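# Reseat a crooked glass plate flat in its lower slot

## Task

A glass plate sits skewed in the magazine, each edge resting in a different slot. Put it flat in the lower of those two slots, pushed fully in, with its coated face on top, and keep every other plate where it is. Touching any coating at all counts as failure. A flat blade is available on its rest.

## Robot and tools

Robot: two UR-style arms, left_arm (on the +y side) and right_arm, each carrying a Robotiq 2F-85 two-finger gripper and a wrist camera. Bases sit at about left_arm (+0.057, +0.515, 0) m and right_arm (-0.032, -0.495, 0) m. The cameras are cam_high, cam_low, cam_left_wrist and cam_right_wrist, all 896x504.

Frame: the scene frame has its origin on the table top, halfway between the arms. +x points out over the table, +z points up, and +y points toward left_arm. Positions, velocities and all offsets use these axes. For each gripper, the fingers point along its own +z and open and close along its own y. end_effector_position is the spot between the pads when they are shut. Closed fingertips reach about 19 mm past it, and open ones about 6 mm. A camera block sticks out roughly 10 cm toward the gripper's +x and turns with it.

execute_actions(actions, cameras): actions is a list of actions, and each action is a table of up to 15 rows. Each row is one 1/30 s control step, and a short table repeats its last row. Every row holds 18 numbers in [-1, 1], covering both arms even if only one moves. The order is left dx, dy, dz, rx, ry, rz, left gripper position, force_limit, speed, then the same nine for the right arm. dx..rz are offsets, not poses. Each row counts from the arm's Hand target at the start of that action, so rows do not add up within an action, but repeated actions do. Scale: 1.0 = 0.6 m for dx/dy/dz and 180 degrees for rotation. rx, ry, rz form one rotation vector about the Hand target's position. Six zeros re-command the current Hand target. The gripper numbers are absolute settings. position +1 is fully open (85 mm), about -0.8 brings the pads together, and -1 closes until something blocks. force_limit runs from -1 (soft) to +1 (hard). speed runs from -1 (about 20 mm/s) through 0 (85) to +1 (150). To leave a gripper unchanged, resend its last three numbers, because a 0 counts as a real command. Images come back only with an empty actions list or when cameras names them ("all", a list of names, or [] for none).

move(target, speed, blend, stop_force, zero, blocking, cameras) drives straight-line paths. target is one 18-number row or a list of up to 15 rows, laid out as above. Every row is an offset from the same starting Hand targets, not from the previous row. speed is the top path speed in m/s (0.002 to 3.6, default 0.25), with turning capped at twice that in rad/s. It can be one number or one per row. blend is a corner radius in m for lists, and 0 means stop at each row. stop_force (3 to 120 N) ends an arm's path when its wrist senses that much push against the motion. Do not rely on it while the gripper rotates, and omit it when backing away from a contact. zero (default true) re-zeroes the sensor before the move. blocking=false returns early and cannot be combined with stop_force. The paths do not avoid obstacles. The result adds a "move:" line: done, off_target, moving, held or fault, plus limits=paced (the pose was clipped) or limits=held (a check withheld steps).

wait(seconds 0 to 10) lets time pass while the last commands hold. stop brakes a running move, but the fingers keep going. zoom_image(camera, region=[x0, y0, x1, y1] in pixels, at most 504x504) enlarges part of that camera's latest image. zero_wrist_force(arm) re-zeroes one wrist sensor. read_manual(section) returns only licence text. finished_scene(scene = current scene number) ends the scene for good, so the plate must stay correct without the robot.

Result lines: end_effector_position (m), end_effector_quat_wxyz and velocities, all in the scene frame and possibly off by a few cm. "Hand target" is the last commanded pose after clipping, and the next offsets count from it. A gripper can rest short of its Hand target. In that case, send the remaining gap as an offset. object_status: 0 moving, 1 blocked while opening, 2 blocked while closing (a grip), 3 at the requested position or fully shut. position_measured is in counts: 3 is open, about 78 is 60 mm, 130 is 40 mm, 180 is 20 mm, and 230 means the pads touch. Wrist force and torque are shown in the gripper's own axes, with an extra line giving the peak since the last report. Joint torques include the arm's own weight. Joint velocities can read "within noise". Motor temperatures appear, MOTOR HOT shows from 70 °C, and at 85 °C the arm brakes for 30 to 60 s.

Cautions. Each step may change orientation by only 32 degrees from the measured pose. An outside force near 150 N, or contact torque at a joint limit (wrists 26 N m, others 139 N m), stops the arm for 10 s. The arms are stiff, so aiming even slightly past a firm contact can fault them. Approach slowly, ideally with a small stop_force. Do not let the arms or fingers press on each other, and keep paths away from an arm's own base. Do not squeeze hard on a part that still rests on something. Never touch a coated face of any plate, and use the blade if that helps. Avoid knocking plates out of their slots, dropping things, slamming, or leaving anything off the table. Holding loads or straining toward unreachable poses heats the motors.

Each tool is called after "Emit:" as name([rows], argument=value, ...), one row to a line, values as JSON.

## Session

I'll start by looking at the scene.

Emit:
execute_actions(actions=[])

Scene clock: 0.00 s.
left_arm: end_effector_position=(+0.2207, -0.3719, +0.2074) position_measured=3 object_status=3 end_effector_quat_wxyz=(+0.449, +0.672, -0.531, +0.256) | right_arm: end_effector_position=(+0.5705, -0.4838, +0.3545) position_measured=3 object_status=3 end_effector_quat_wxyz=(-0.512, +0.693, -0.056, +0.506)
Joint positions: left_arm=[-1.478 -0.771 1.363 -3.235 -1.788 -3.408] | right_arm=[3.123 -1.991 -2.039 0.937 2.337 -2.237]
Joint velocities: within noise
Joint torques (N m): no reading
Motor temperatures (°C): left_arm=[36 36 38 43 43 42] | right_arm=[42 41 37 42 47 43]
Wrist force (N): no reading
Wrist torque (N m): no reading
Wrist force, peak (N): no reading
Hand target: left_arm +0.2207, -0.3719, +0.2074; +0.449, +0.672, -0.531, +0.256 | right_arm +0.5705, -0.4838, +0.3545; -0.512, +0.693, -0.056, +0.506
Tool commands: left_gripper/position=+1.0 left_gripper/force_limit=+1.0 left_gripper/speed=+1.0 right_gripper/position=+1.0 right_gripper/force_limit=+1.0 right_gripper/speed=+1.0

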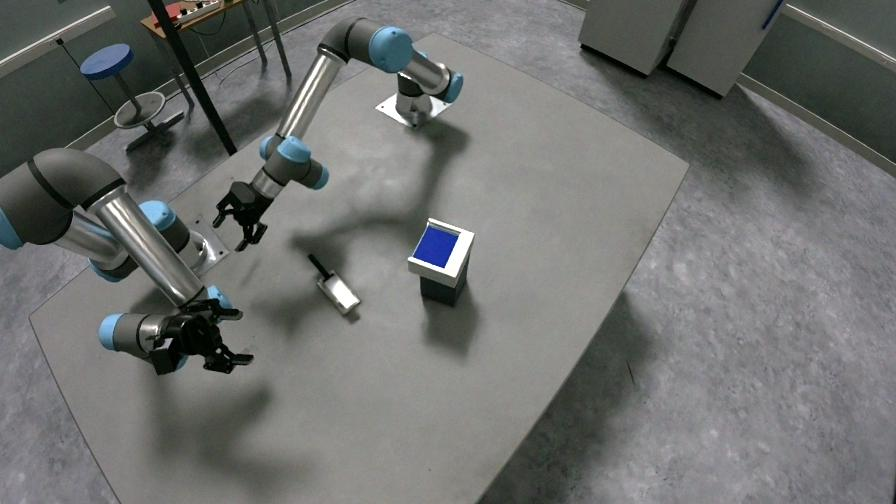

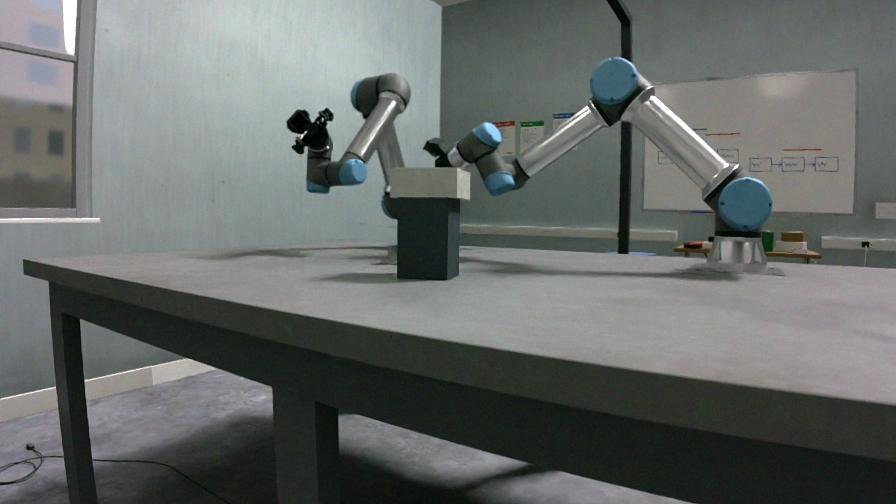

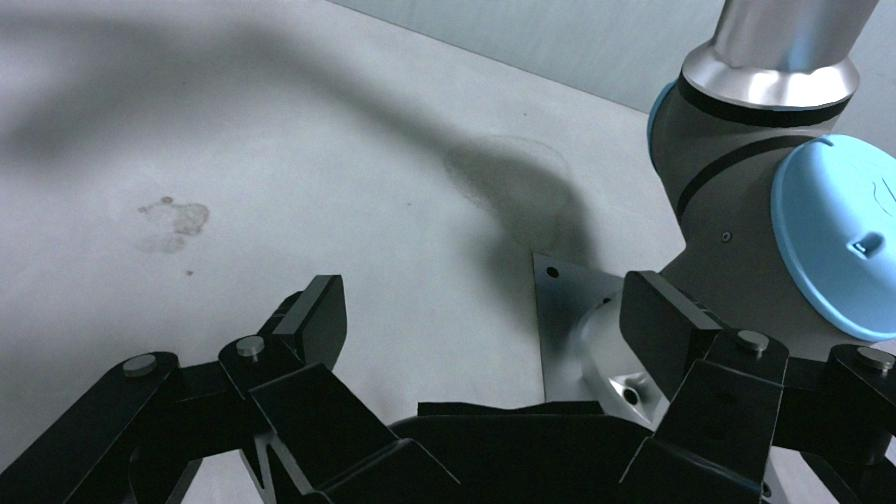

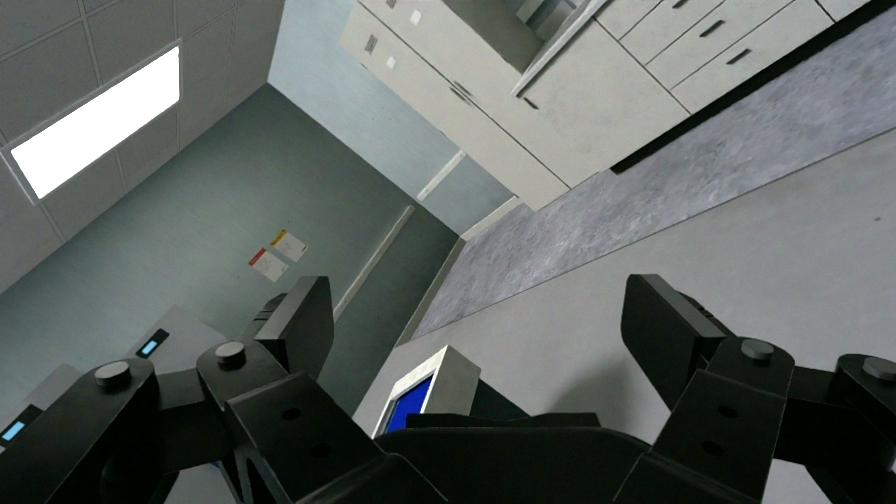

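Emit:
zoom_image(camera="cam_high", region=[280, 190, 500, 350])

Emit:
zoom_image(camera="cam_low", region=[340, 130, 540, 300])

Scaled by 2.291 from the camera's 896x504 image, which has a finer 1280x720 frame.

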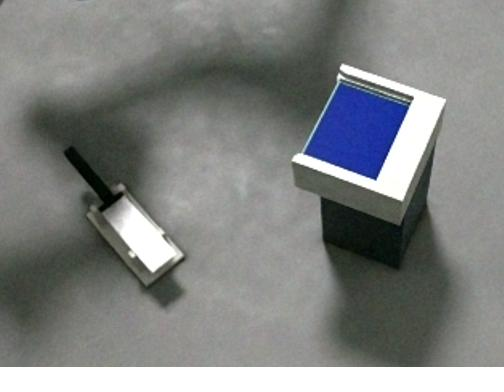

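Scaled by 2.520 from the camera's 896x504 image, which has a finer 1280x720 frame.

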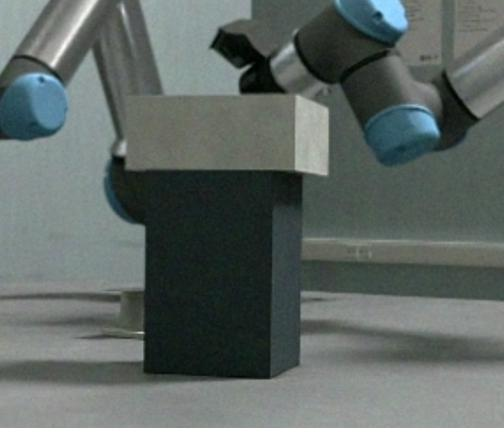

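Emit:
move(target=[0.3588, 0.6415, -0.0057, -0.0748, -0.1934, 0.3931, 1, 1, 1, -0.1075, 0.4063, -0.1992, -0.3329, 0.387, 0, 1, 1, 1], speed=0.4, cameras=["all"])

Scene clock: 73.17 s.
left_arm: end_effector_position=(+0.4360, +0.0130, +0.2039) position_measured=3 object_status=3 end_effector_quat_wxyz=(+0.122, +0.697, -0.123, +0.696) | right_arm: end_effector_position=(+0.5060, -0.2400, +0.2350) position_measured=3 object_status=3 end_effector_quat_wxyz=(-0.001, +0.997, -0.081, +0.001)
Joint positions: left_arm=[-1.565 -0.827 2.067 -4.38 -0.357 -3.143] | right_arm=[3.847 -1.801 -1.558 -1.352 1.571 -2.312]
Joint torques (N m): left_arm=[12.79 -30.17 -16.38 -1.95 1.79 2.4] | right_arm=[10.9 22.82 30.88 1.73 2.22 2.61]
Wrist force (N): left_arm=[0.2 -0.7 0.4] | right_arm=[-2.9 -0.5 1.7]
Wrist torque (N m): left_arm=[-0.12 -0.03 -0.08] | right_arm=[-0.34 0.77 0.26]
Wrist force, peak (N): left_arm=[0.2 -1.4 0.5] | right_arm=[-2.7 -1.6 2.1]
Hand target: left_arm +0.4360, +0.0130, +0.2039; +0.122, +0.696, -0.123, +0.696 | right_arm +0.5060, -0.2400, +0.2350; -0.001, +0.997, -0.081, +0.000
Off the commanded pose: left_arm 0.000 m, 0 deg | right_arm 0.000 m, 0 deg.
move: done
camera_calibration:
cam_left_wrist: T_world_to_cam=[[-0.338467, -0.940861, -0.0148629, 0.16996], [-0.315317, 0.128287, -0.940275, 0.345176], [0.886575, -0.313566, -0.340091, -0.182944], [0, 0, 0, 1]] pos_world=[0.328559, 0.058262, 0.264869]
cam_right_wrist: T_world_to_cam=[[-0.173457, -0.984836, 0.00314693, -0.13825], [-0.920394, 0.163242, 0.355284, 0.429854], [-0.350411, 0.05873, -0.934753, 0.544723], [0, 0, 0, 1]] pos_world=[0.562531, -0.238315, 0.356896]

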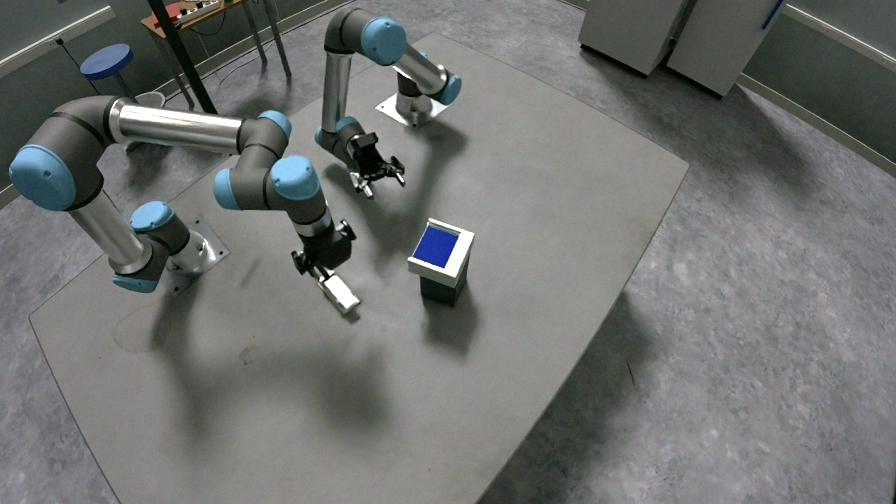

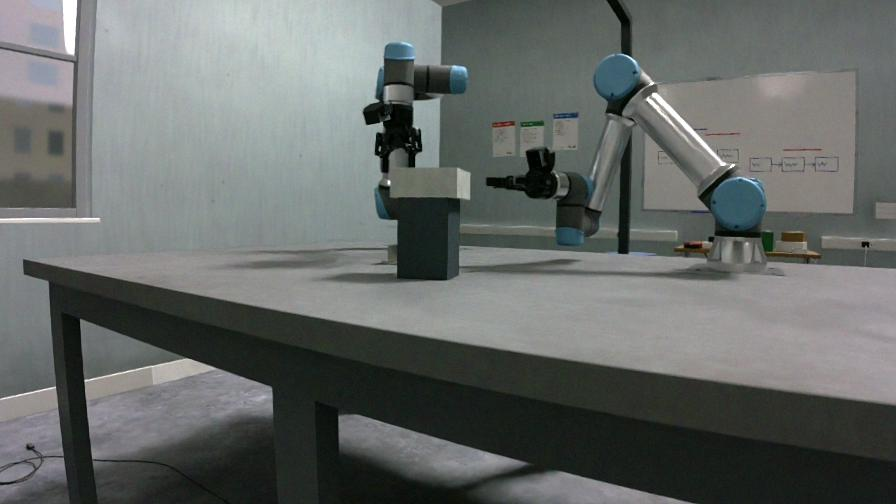

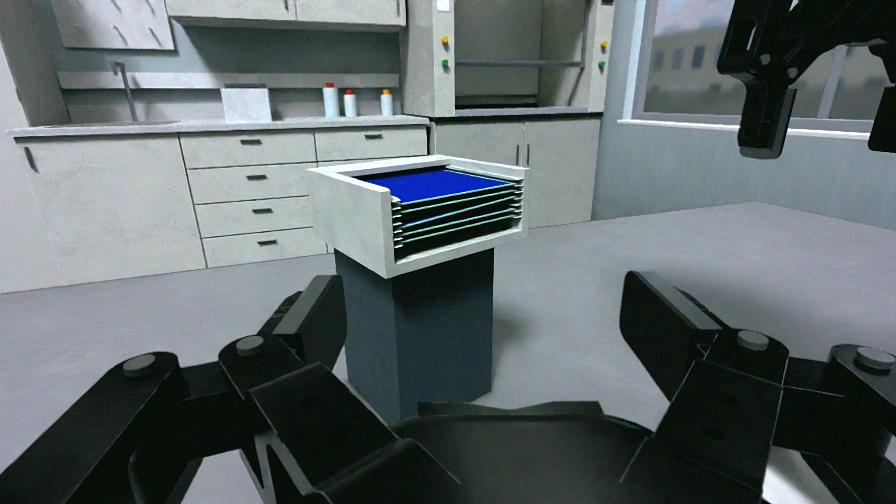

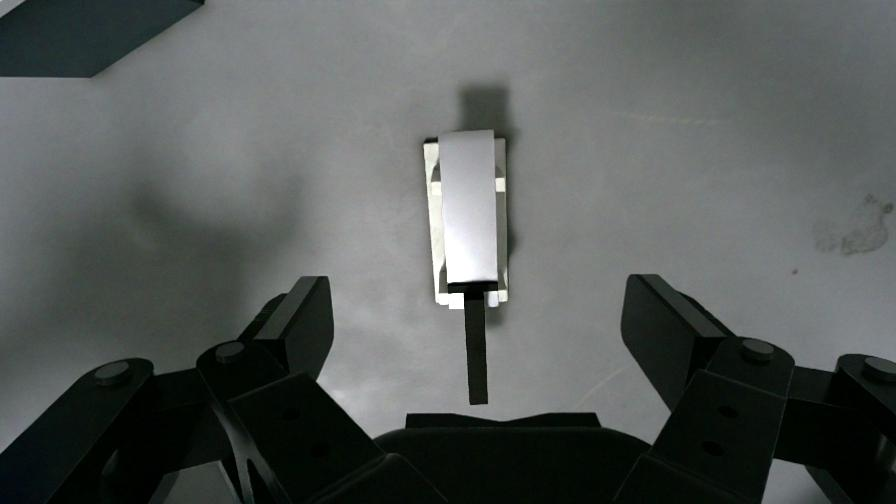

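Emit:
zoom_image(camera="cam_left_wrist", region=[370, 150, 540, 280])

Emit:
zoom_image(camera="cam_right_wrist", region=[380, 110, 580, 420])

Scaled by 2.965 from the camera's 896x504 image, which has a finer 1280x720 frame.

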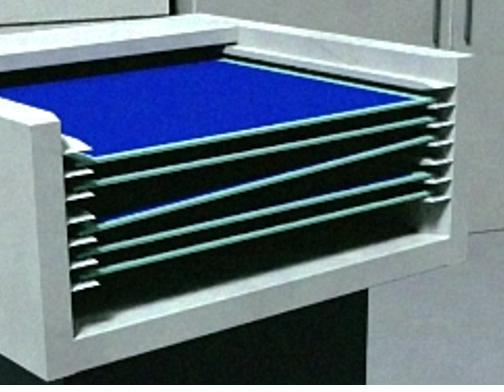

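Scaled by 1.626 from the camera's 896x504 image, which has a finer 1280x720 frame.

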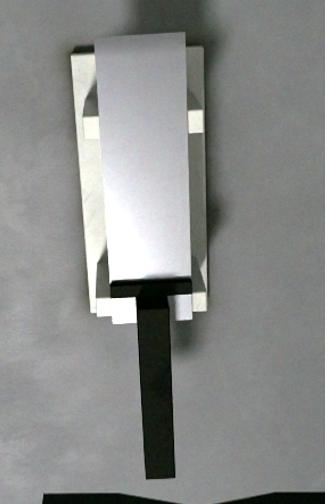

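Emit:
move(target=[0.1133, 0.0083, -0.0198, 0.47, -0.171, 0, 1, 1, 1, -0.2267, 0.0117, -0.1917, 0, 0, 0.0172, 1, 1, 1], speed=0.4, cameras=["cam_left_wrist", "cam_right_wrist"])

Scene clock: 93.10 s.
left_arm: end_effector_position=(+0.5040, +0.0180, +0.1921) position_measured=3 object_status=3 end_effector_quat_wxyz=(+0.406, -0.405, +0.579, -0.579) | right_arm: end_effector_position=(+0.3700, -0.2330, +0.1200) position_measured=3 object_status=3 end_effector_quat_wxyz=(-0.001, +0.999, -0.054, +0.000)
Joint positions: left_arm=[-1.405 -0.777 1.997 -4.363 -0.518 -1.569] | right_arm=[4.038 -1.64 -2.066 -1.005 1.571 -2.175]
Joint torques (N m): left_arm=[12.31 -34.85 -16.52 -2.56 -2.01 2.15] | right_arm=[11.81 40.65 14.86 4.25 -2.22 2.55]
Wrist force (N): left_arm=[-0.9 -4.8 -0.7] | right_arm=[-3.0 -0.6 1.8]
Wrist torque (N m): left_arm=[-0.29 -0.47 -0.56] | right_arm=[-0.37 0.76 0.26]
Wrist force, peak (N): left_arm=[-1.4 -5.2 -0.6] | right_arm=[-3.3 -0.5 1.8]
Hand target: left_arm +0.5040, +0.0180, +0.1921; +0.406, -0.405, +0.579, -0.579 | right_arm +0.3700, -0.2330, +0.1200; -0.001, +0.999, -0.054, +0.000
Off the commanded pose: left_arm 0.000 m, 0 deg | right_arm 0.000 m, 0 deg.
move: done
camera_calibration:
cam_left_wrist: T_world_to_cam=[[0.00845124, 0.0129734, -0.99988, 0.19467], [0.00203382, 0.999914, 0.0129911, -0.0039392], [0.999962, -0.00214337, 0.00842413, -0.375418], [0, 0, 0, 1]] pos_world=[0.373766, 0.000608658, 0.197861]
cam_right_wrist: T_world_to_cam=[[-0.120058, -0.992761, 0.00335406, -0.176152], [-0.927788, 0.113402, 0.355456, 0.335502], [-0.353263, 0.0395636, -0.934687, 0.38565], [0, 0, 0, 1]] pos_world=[0.426363, -0.228182, 0.241796]
Images, in order (width x height): cam_left_wrist 896x504, cam_right_wrist 896x504.

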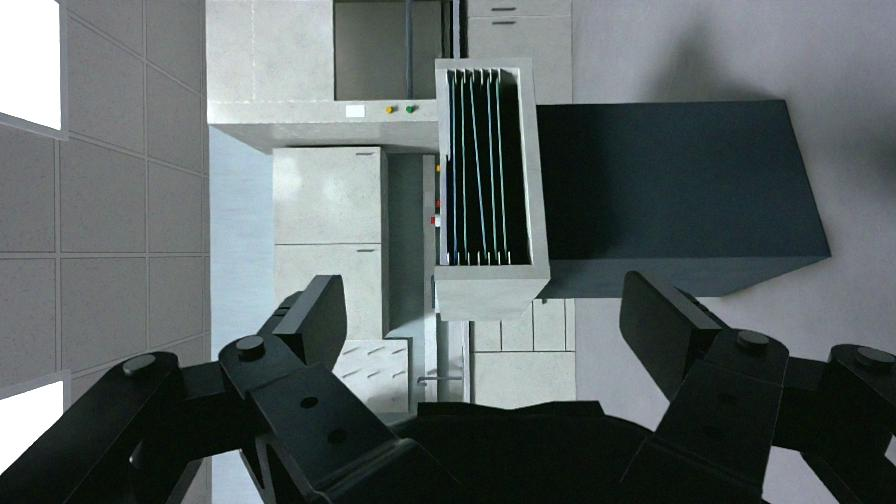

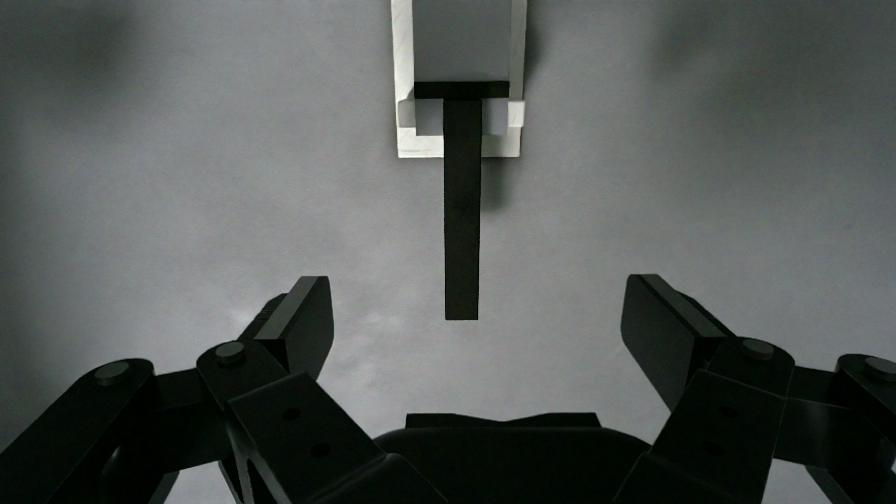

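Emit:
zoom_image(camera="cam_left_wrist", region=[425, 50, 565, 190])

Emit:
zoom_image(camera="cam_left_wrist", region=[425, 180, 565, 330])

Emit:
zoom_image(camera="cam_right_wrist", region=[370, 0, 560, 340])

Scaled by 3.600 from the camera's 896x504 image, which has a finer 1280x720 frame.

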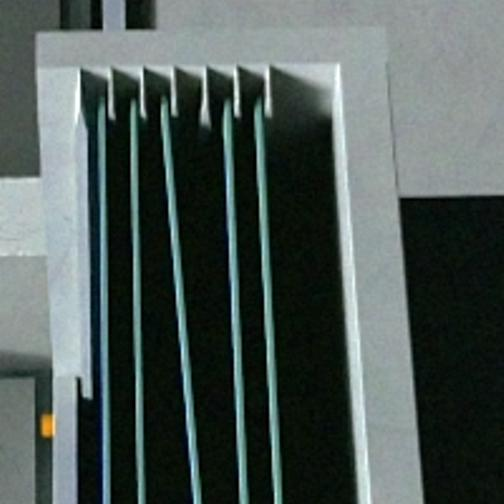

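Scaled by 3.360 from the camera's 896x504 image, which has a finer 1280x720 frame.

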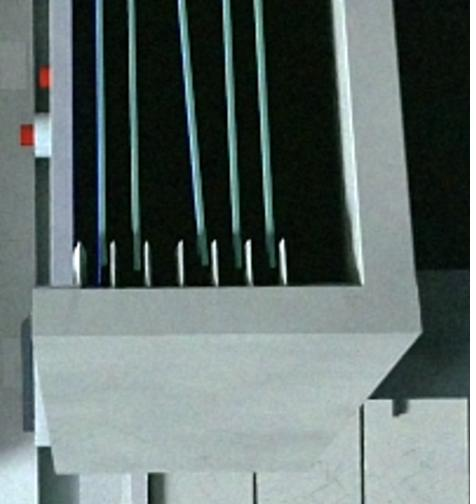

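Scaled by 1.482 from the camera's 896x504 image, which has a finer 1280x720 frame.

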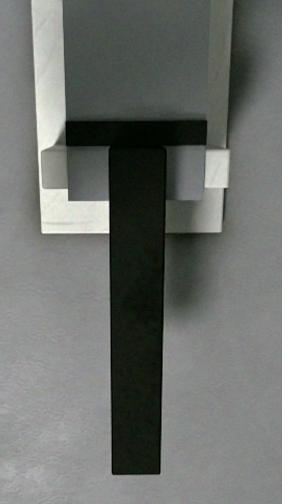

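Emit:
move(target=[0, 0, 0, 0, 0, 0, 1, 1, 1, -0.114, 0.0178, -0.0318, -0.03848, -0.34228, -0.00225, 1, 1, 1], speed=0.35, cameras=["cam_right_wrist", "cam_high"])

Scene clock: 134.83 s.
left_arm: end_effector_position=(+0.5040, +0.0180, +0.1921) position_measured=3 object_status=3 end_effector_quat_wxyz=(+0.406, -0.405, +0.579, -0.579) | right_arm: end_effector_position=(+0.3016, -0.2223, +0.1009) position_measured=3 object_status=3 end_effector_quat_wxyz=(+0.029, +0.856, -0.049, +0.514) end_effector_velocity=(+0.000, +0.000, +0.000) end_effector_angular_velocity=(-0.002, -0.001, +0.000)
Joint positions: left_arm=[-1.405 -0.777 1.996 -4.363 -0.518 -1.568] | right_arm=[4.836 -1.533 -2.612 -0.925 0.524 -1.162]
Joint velocities: left_arm=[within noise] | right_arm=[0.001 -0.001 0.001 -0.005 0 0.002]
Joint torques (N m): left_arm=[11.67 -33.87 -16.96 -2.52 -2.06 2.43] | right_arm=[11.21 -0.06 20.52 1.07 -3.81 2.45]
Wrist force (N): left_arm=[-0.9 -5.0 -0.5] | right_arm=[0.0 0.4 0.4]
Wrist torque (N m): left_arm=[-0.30 -0.45 -0.56] | right_arm=[-0.02 0.14 0.06]
Wrist force, peak (N): left_arm=[-1.3 -5.3 -1.0] | right_arm=[-3.1 -0.7 1.8]
Hand target: left_arm +0.5040, +0.0180, +0.1921; +0.406, -0.405, +0.579, -0.579 | right_arm +0.3016, -0.2223, +0.1009; +0.029, +0.856, -0.049, +0.515
Off the commanded pose: left_arm 0.000 m, 0 deg | right_arm 0.000 m, 0 deg.
move: done
camera_calibration:
cam_right_wrist: T_world_to_cam=[[-0.123994, -0.992238, -0.00940026, -0.171101], [-0.746217, 0.0994859, -0.658227, 0.322061], [0.654053, -0.0746013, -0.752761, -0.0043567], [0, 0, 0, 1]] pos_world=[0.221961, -0.202139, 0.207101]
Images, in order (width x height): cam_high 896x504, cam_right_wrist 896x504.

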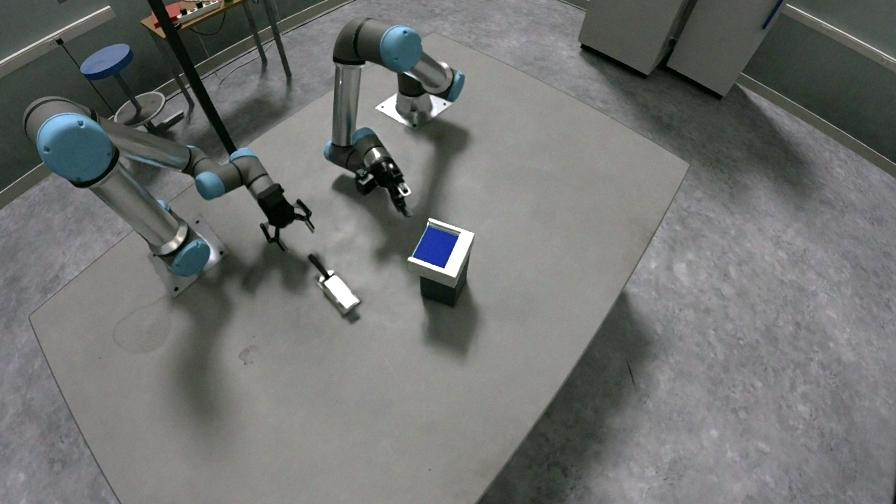

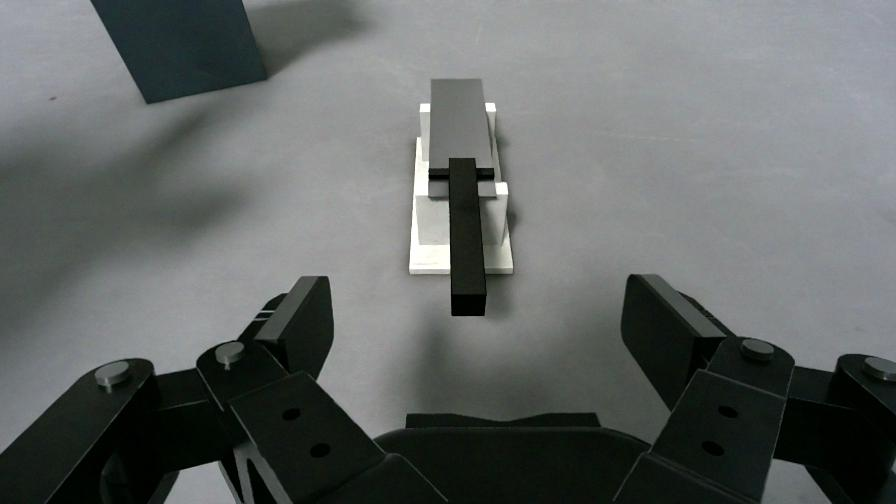

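Emit:
zoom_image(camera="cam_right_wrist", region=[390, 60, 540, 330])

Scaled by 1.867 from the camera's 896x504 image, which has a finer 1280x720 frame.

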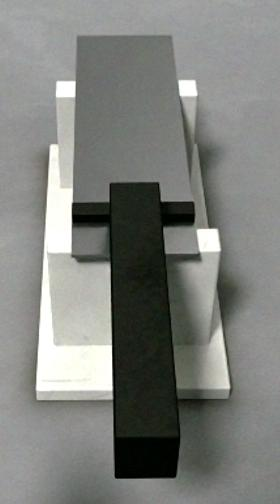

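Emit:
move([
  [0, 0, 0, 0, 0, 0, 1, 1, 1, 0.1023, -0.0123, -0.0815, 0, 0, 0, -0.3, -1, 0],
  [0, 0, 0, 0, 0, 0, 1, 1, 1, 0.1023, -0.0123, -0.0815, 0, 0, 0, -1, -1, -1],
], speed=[0.12, 0.12], cameras=["cam_right_wrist"])

Scene clock: 151.00 s.
left_arm: end_effector_position=(+0.5040, +0.0180, +0.1921) position_measured=3 object_status=3 end_effector_quat_wxyz=(+0.406, -0.405, +0.579, -0.579) | right_arm: end_effector_position=(+0.3630, -0.2297, +0.0520) position_measured=196 object_status=2 end_effector_quat_wxyz=(+0.029, +0.856, -0.049, +0.515)
Joint positions: left_arm=[-1.405 -0.777 1.996 -4.363 -0.518 -1.568] | right_arm=[4.63 -1.937 -2.628 -0.137 0.488 -1.583]
Joint torques (N m): left_arm=[11.09 -34.06 -15.83 -2.31 -2.12 2.34] | right_arm=[-12.78 10.25 -0.62 3.75 0.44 -2.35]
Wrist force (N): left_arm=[-1.0 -4.8 -0.7] | right_arm=[1.3 0.6 -0.2]
Wrist torque (N m): left_arm=[-0.28 -0.44 -0.55] | right_arm=[0.02 0.18 0.20]
Wrist force, peak (N): left_arm=[-1.3 -5.2 -1.0] | right_arm=[1.5 0.2 -0.4]
Hand target: left_arm +0.5040, +0.0180, +0.1921; +0.406, -0.405, +0.579, -0.579 | right_arm +0.3630, -0.2297, +0.0520; +0.029, +0.856, -0.049, +0.515
Off the commanded pose: left_arm 0.000 m, 0 deg | right_arm 0.000 m, 0 deg.
move: done
camera_calibration:
cam_right_wrist: T_world_to_cam=[[-0.124264, -0.992206, -0.00926219, -0.171239], [-0.746092, 0.0995862, -0.658354, 0.336358], [0.654145, -0.0748991, -0.752652, -0.0819198], [0, 0, 0, 1]] pos_world=[0.283263, -0.209537, 0.158199]
Images, in order (width x height): cam_right_wrist 896x504.

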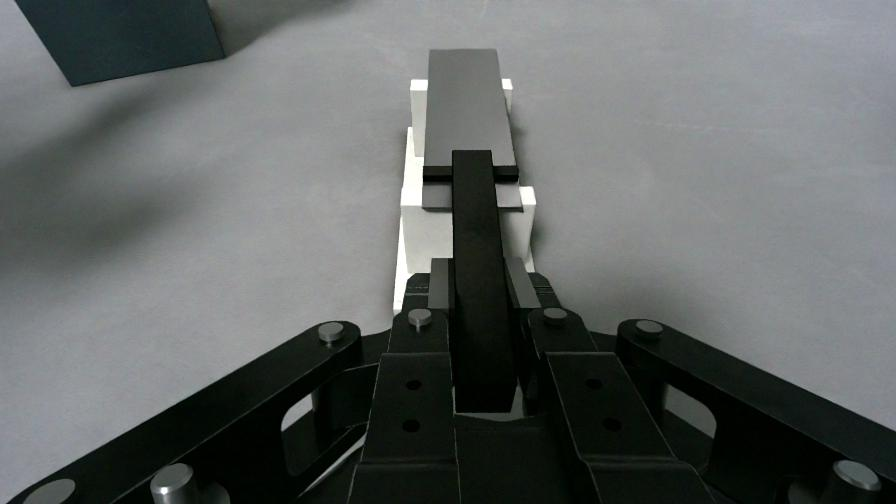

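Emit:
move([
  [-0.0567, 0.0083, -0.0165, 0, 0, -0.1111, 1, 1, 1, 0, 0, 0.1333, 0, 0, 0, -1, -1, -1],
  [-0.0567, 0.0083, -0.0165, 0, 0, -0.1111, 1, 1, 1, 0, 0, 0.1333, 0, 0, 0, -0.98, 0.2, -1],
  [-0.0567, 0.0083, -0.0165, 0, 0, -0.1111, 1, 1, 1, 0.06, 0.2112, 0.2383, 0, 0, 0.1244, -0.98, 0.2, -1],
], speed=[0.15, 0.1, 0.2], cameras=["cam_left_wrist", "cam_right_wrist"])

Scene clock: 165.77 s.
left_arm: end_effector_position=(+0.4700, +0.0230, +0.1822) position_measured=3 object_status=3 end_effector_quat_wxyz=(+0.299, -0.299, +0.641, -0.641) | right_arm: end_effector_position=(+0.3990, -0.1030, +0.1950) position_measured=197 object_status=2 end_effector_quat_wxyz=(-0.071, +0.849, +0.118, +0.510) end_effector_velocity=(+0.000, +0.001, +0.000) end_effector_angular_velocity=(+0.001, -0.001, +0.002)
Joint positions: left_arm=[-1.338 -0.801 2.186 -4.528 -0.934 -1.569] | right_arm=[4.524 -1.77 -2.374 0.168 0.685 -2.434]
Joint velocities: left_arm=[within noise] | right_arm=[-0.001 -0.001 0.001 0.005 0.002 -0.003]
Joint torques (N m): left_arm=[11.14 -31.16 2.92 -3.26 -2.05 2.46] | right_arm=[-13.69 12.48 22.24 4.84 0.97 -2.43]
Wrist force (N): left_arm=[-0.6 -4.3 -0.9] | right_arm=[-1.0 0.5 0.7]
Wrist torque (N m): left_arm=[-0.18 -0.51 -0.42] | right_arm=[-0.02 0.14 0.16]
Wrist force, peak (N): left_arm=[-0.9 -5.5 -0.5] | right_arm=[-1.8 1.0 0.9]
Hand target: left_arm +0.4700, +0.0230, +0.1822; +0.299, -0.299, +0.641, -0.641 | right_arm +0.3990, -0.1030, +0.1950; -0.071, +0.849, +0.118, +0.510
Off the commanded pose: left_arm 0.000 m, 0 deg | right_arm 0.000 m, 0 deg.
move: done
camera_calibration:
cam_left_wrist: T_world_to_cam=[[0.0126356, 0.00942035, -0.999876, 0.183038], [0.343913, 0.938909, 0.0131921, -0.16801], [0.938916, -0.344037, 0.00862394, -0.304735], [0, 0, 0, 1]] pos_world=[0.341589, 0.0511814, 0.18786]
cam_right_wrist: T_world_to_cam=[[0.26286, -0.96479, -0.00922465, -0.19138], [-0.727827, -0.192004, -0.658334, 0.407467], [0.633383, 0.179763, -0.75267, 0.0461237], [0, 0, 0, 1]] pos_world=[0.317657, -0.114698, 0.3012]
Images, in order (width x height): cam_left_wrist 896x504, cam_right_wrist 896x504.

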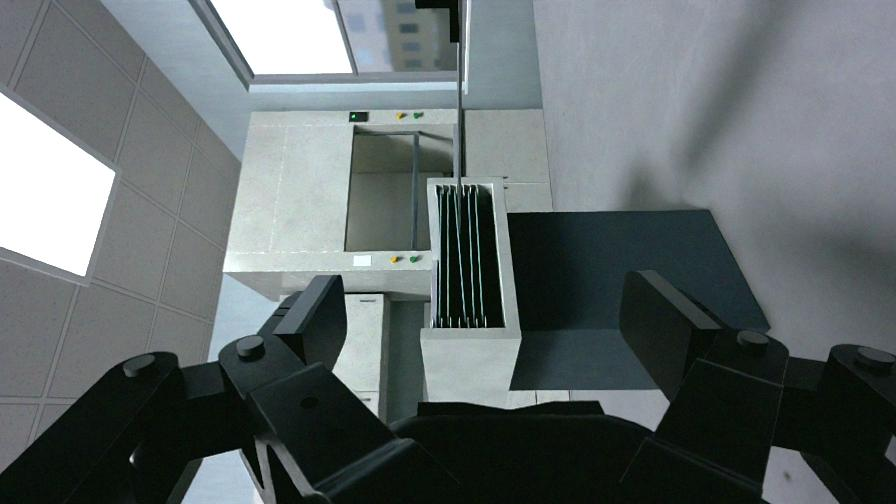

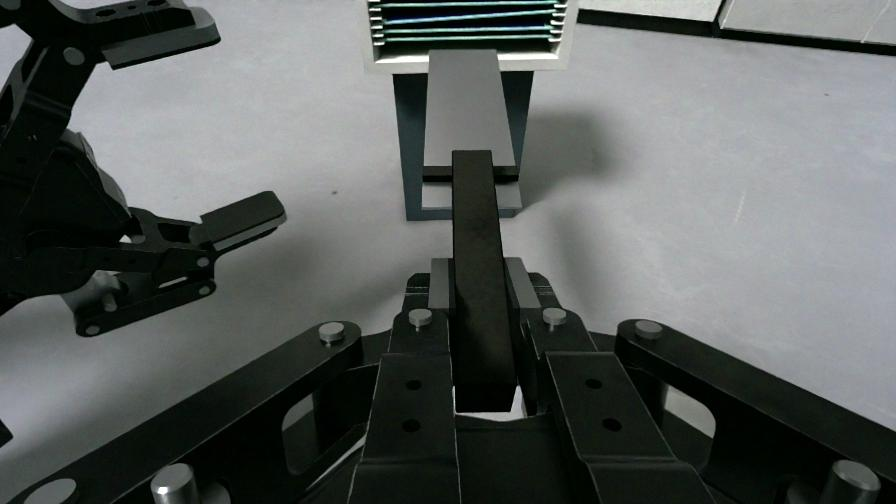

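Emit:
zoom_image(camera="cam_left_wrist", region=[400, 170, 540, 340])

Emit:
zoom_image(camera="cam_left_wrist", region=[400, 0, 540, 170])

Emit:
zoom_image(camera="cam_right_wrist", region=[350, 0, 590, 90])

Scaled by 2.965 from the camera's 896x504 image, which has a finer 1280x720 frame.

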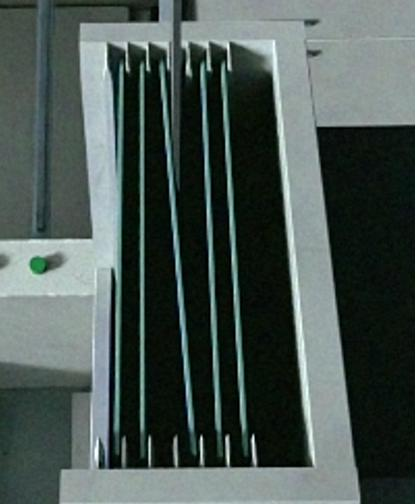

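Scaled by 2.965 from the camera's 896x504 image, which has a finer 1280x720 frame.

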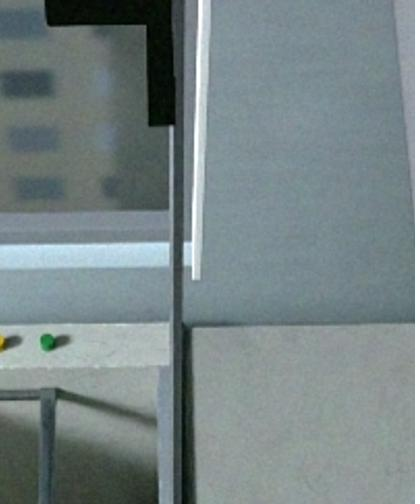

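Scaled by 2.100 from the camera's 896x504 image, which has a finer 1280x720 frame.

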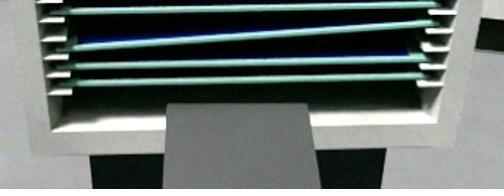

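Emit:
zoom_image(camera="cam_left_wrist", region=[435, 165, 495, 245])

Emit:
zoom_image(camera="cam_right_wrist", region=[400, 30, 540, 220])

Scaled by 6.300 from the camera's 896x504 image, which has a finer 1280x720 frame.

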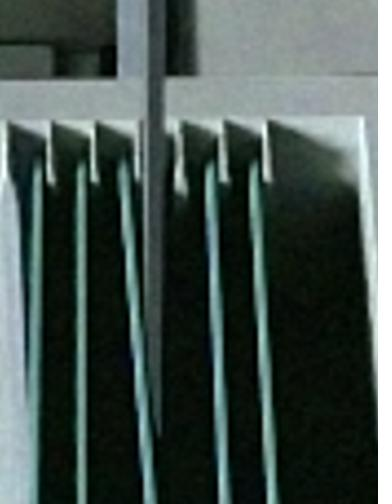

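Scaled by 2.653 from the camera's 896x504 image, which has a finer 1280x720 frame.

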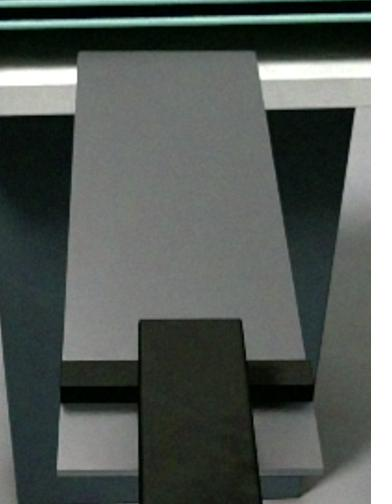

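Emit:
zoom_image(camera="cam_right_wrist", region=[350, 0, 480, 90])

Emit:
zoom_image(camera="cam_right_wrist", region=[460, 0, 590, 90])

Scaled by 3.877 from the camera's 896x504 image, which has a finer 1280x720 frame.

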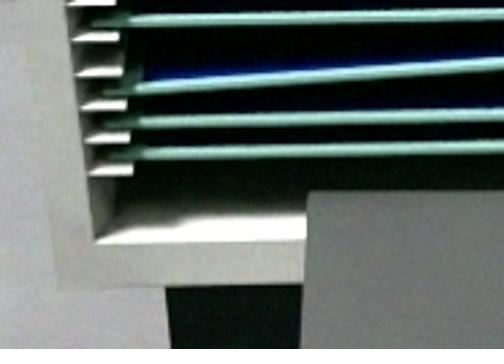

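Scaled by 3.877 from the camera's 896x504 image, which has a finer 1280x720 frame.

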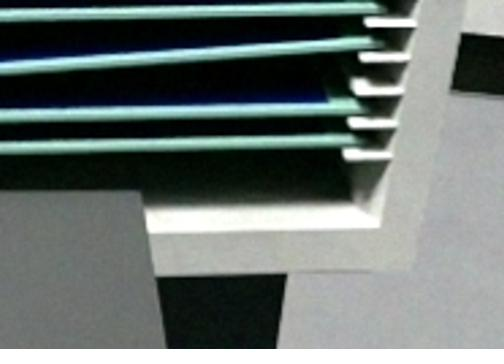

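Emit:
move(target=[0.0867, -0.0417, 0.178, 0.086, 0.2348, 0, 1, 1, 1, 0, 0, 0, 0, 0, 0, -0.98, 0.2, -1], speed=0.4, cameras=["cam_left_wrist"])

Scene clock: 211.13 s.
left_arm: end_effector_position=(+0.5220, -0.0020, +0.2890) position_measured=3 object_status=3 end_effector_quat_wxyz=(+0.086, -0.467, +0.784, -0.401) | right_arm: end_effector_position=(+0.3990, -0.1030, +0.1950) position_measured=197 object_status=2 end_effector_quat_wxyz=(-0.071, +0.849, +0.118, +0.510)
Joint positions: left_arm=[-1.116 -1.39 1.908 -2.911 -1.355 -2.093] | right_arm=[4.524 -1.77 -2.374 0.168 0.685 -2.435]
Joint torques (N m): left_arm=[11.77 -24.09 -28.08 -2.05 -1.76 -1.69] | right_arm=[-13.24 12.8 9.41 4.74 0.99 -2.55]
Wrist force (N): left_arm=[-0.6 -4.2 -1.7] | right_arm=[-1.1 0.3 0.6]
Wrist torque (N m): left_arm=[-0.11 -0.28 -0.18] | right_arm=[-0.03 0.15 0.15]
Wrist force, peak (N): left_arm=[-0.3 -5.7 -1.5] | right_arm=[-1.4 0.8 0.6]
Hand target: left_arm +0.5220, -0.0021, +0.2890; +0.086, -0.467, +0.784, -0.401 | right_arm +0.3990, -0.1030, +0.1950; -0.071, +0.849, +0.118, +0.510
Off the commanded pose: left_arm 0.000 m, 0 deg | right_arm 0.000 m, 0 deg.
move: done
camera_calibration:
cam_left_wrist: T_world_to_cam=[[-0.653632, 0.253268, -0.713177, 0.554925], [0.352601, 0.935729, 0.00914028, -0.16719], [0.669655, -0.245492, -0.700925, -0.0173583], [0, 0, 0, 1]] pos_world=[0.433293, 0.0116388, 0.385121]
Images, in order (width x height): cam_left_wrist 896x504.

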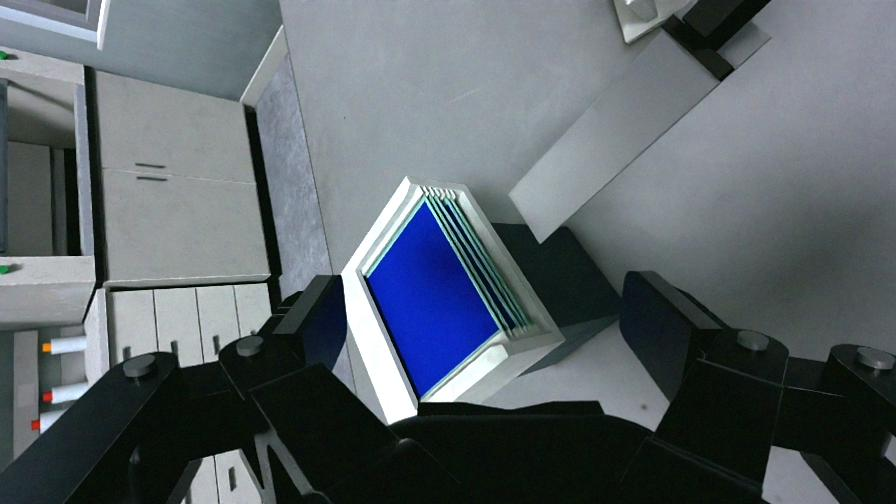

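Emit:
zoom_image(camera="cam_left_wrist", region=[335, 170, 575, 410])

Emit:
zoom_image(camera="cam_left_wrist", region=[500, 0, 780, 250])

Scaled by 2.100 from the camera's 896x504 image, which has a finer 1280x720 frame.

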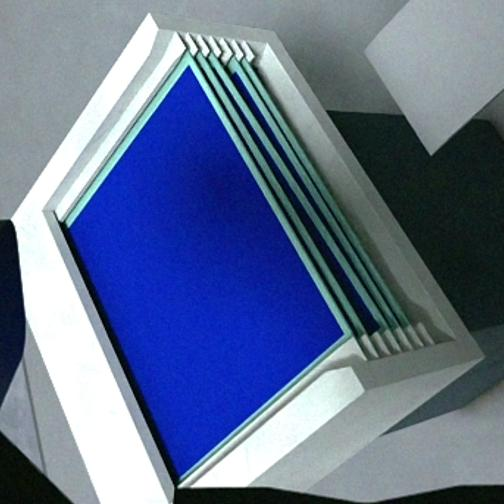

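Scaled by 1.800 from the camera's 896x504 image, which has a finer 1280x720 frame.

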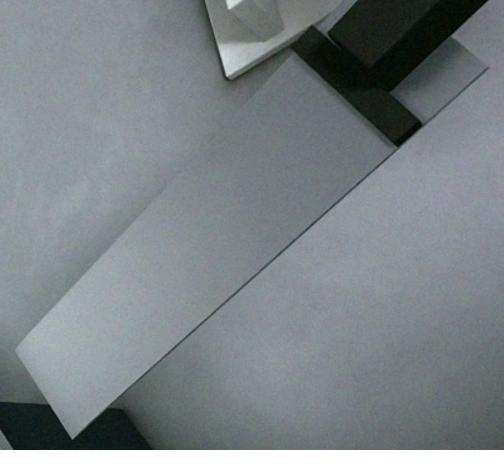

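Emit:
zoom_image(camera="cam_left_wrist", region=[335, 170, 465, 300])

Emit:
zoom_image(camera="cam_left_wrist", region=[450, 290, 580, 410])

Emit:
zoom_image(camera="cam_left_wrist", region=[500, 150, 620, 270])

Emit:
zoom_image(camera="cam_left_wrist", region=[640, 0, 780, 110])

Scaled by 3.877 from the camera's 896x504 image, which has a finer 1280x720 frame.

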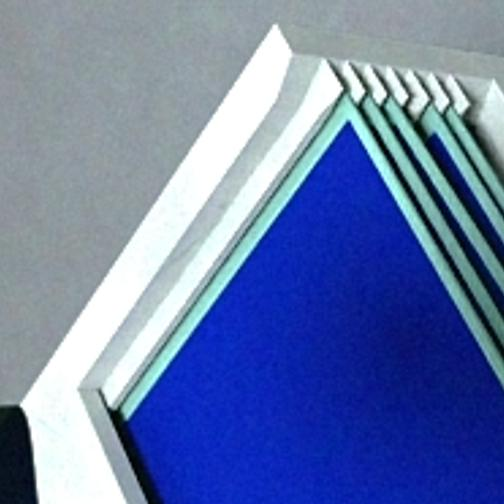

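Scaled by 3.877 from the camera's 896x504 image, which has a finer 1280x720 frame.

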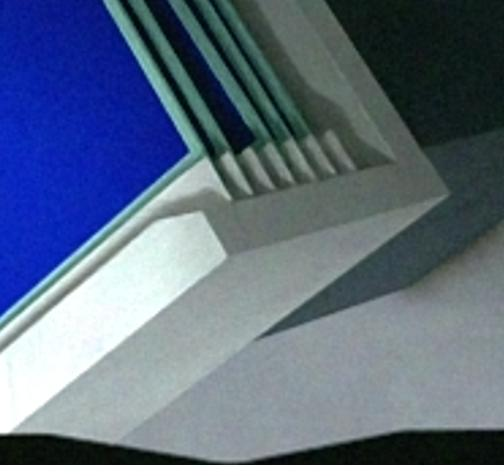

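Scaled by 4.200 from the camera's 896x504 image, which has a finer 1280x720 frame.

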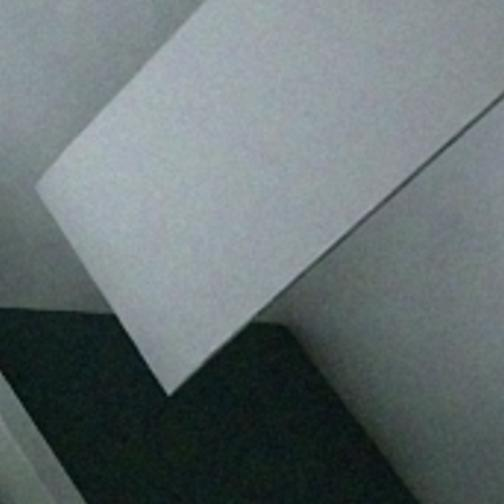

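Scaled by 3.600 from the camera's 896x504 image, which has a finer 1280x720 frame.

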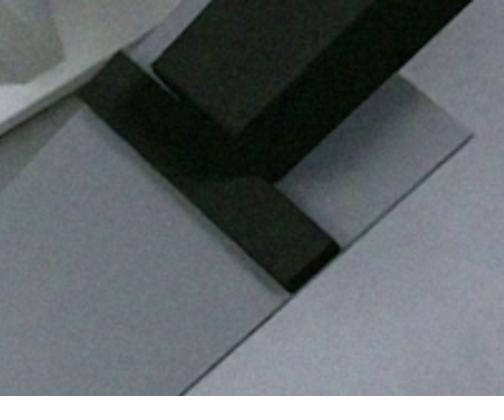

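Emit:
zoom_image(camera="cam_left_wrist", region=[405, 175, 475, 245])

Emit:
zoom_image(camera="cam_left_wrist", region=[485, 285, 555, 355])

Scaled by 7.200 from the camera's 896x504 image, which has a finer 1280x720 frame.

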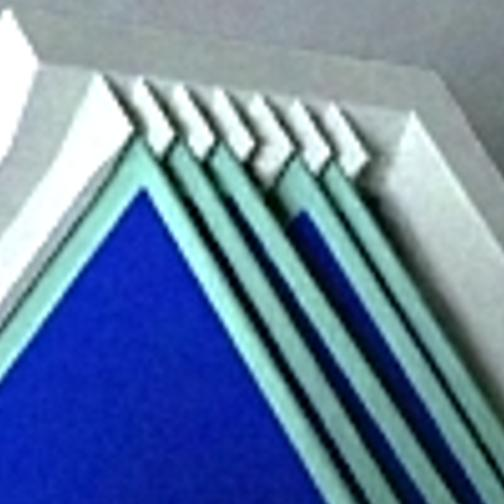

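Scaled by 7.200 from the camera's 896x504 image, which has a finer 1280x720 frame.

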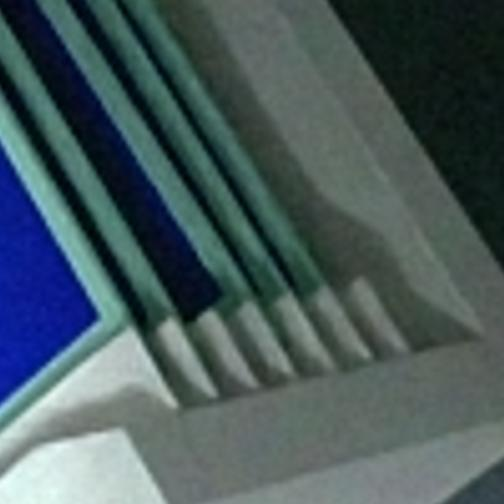

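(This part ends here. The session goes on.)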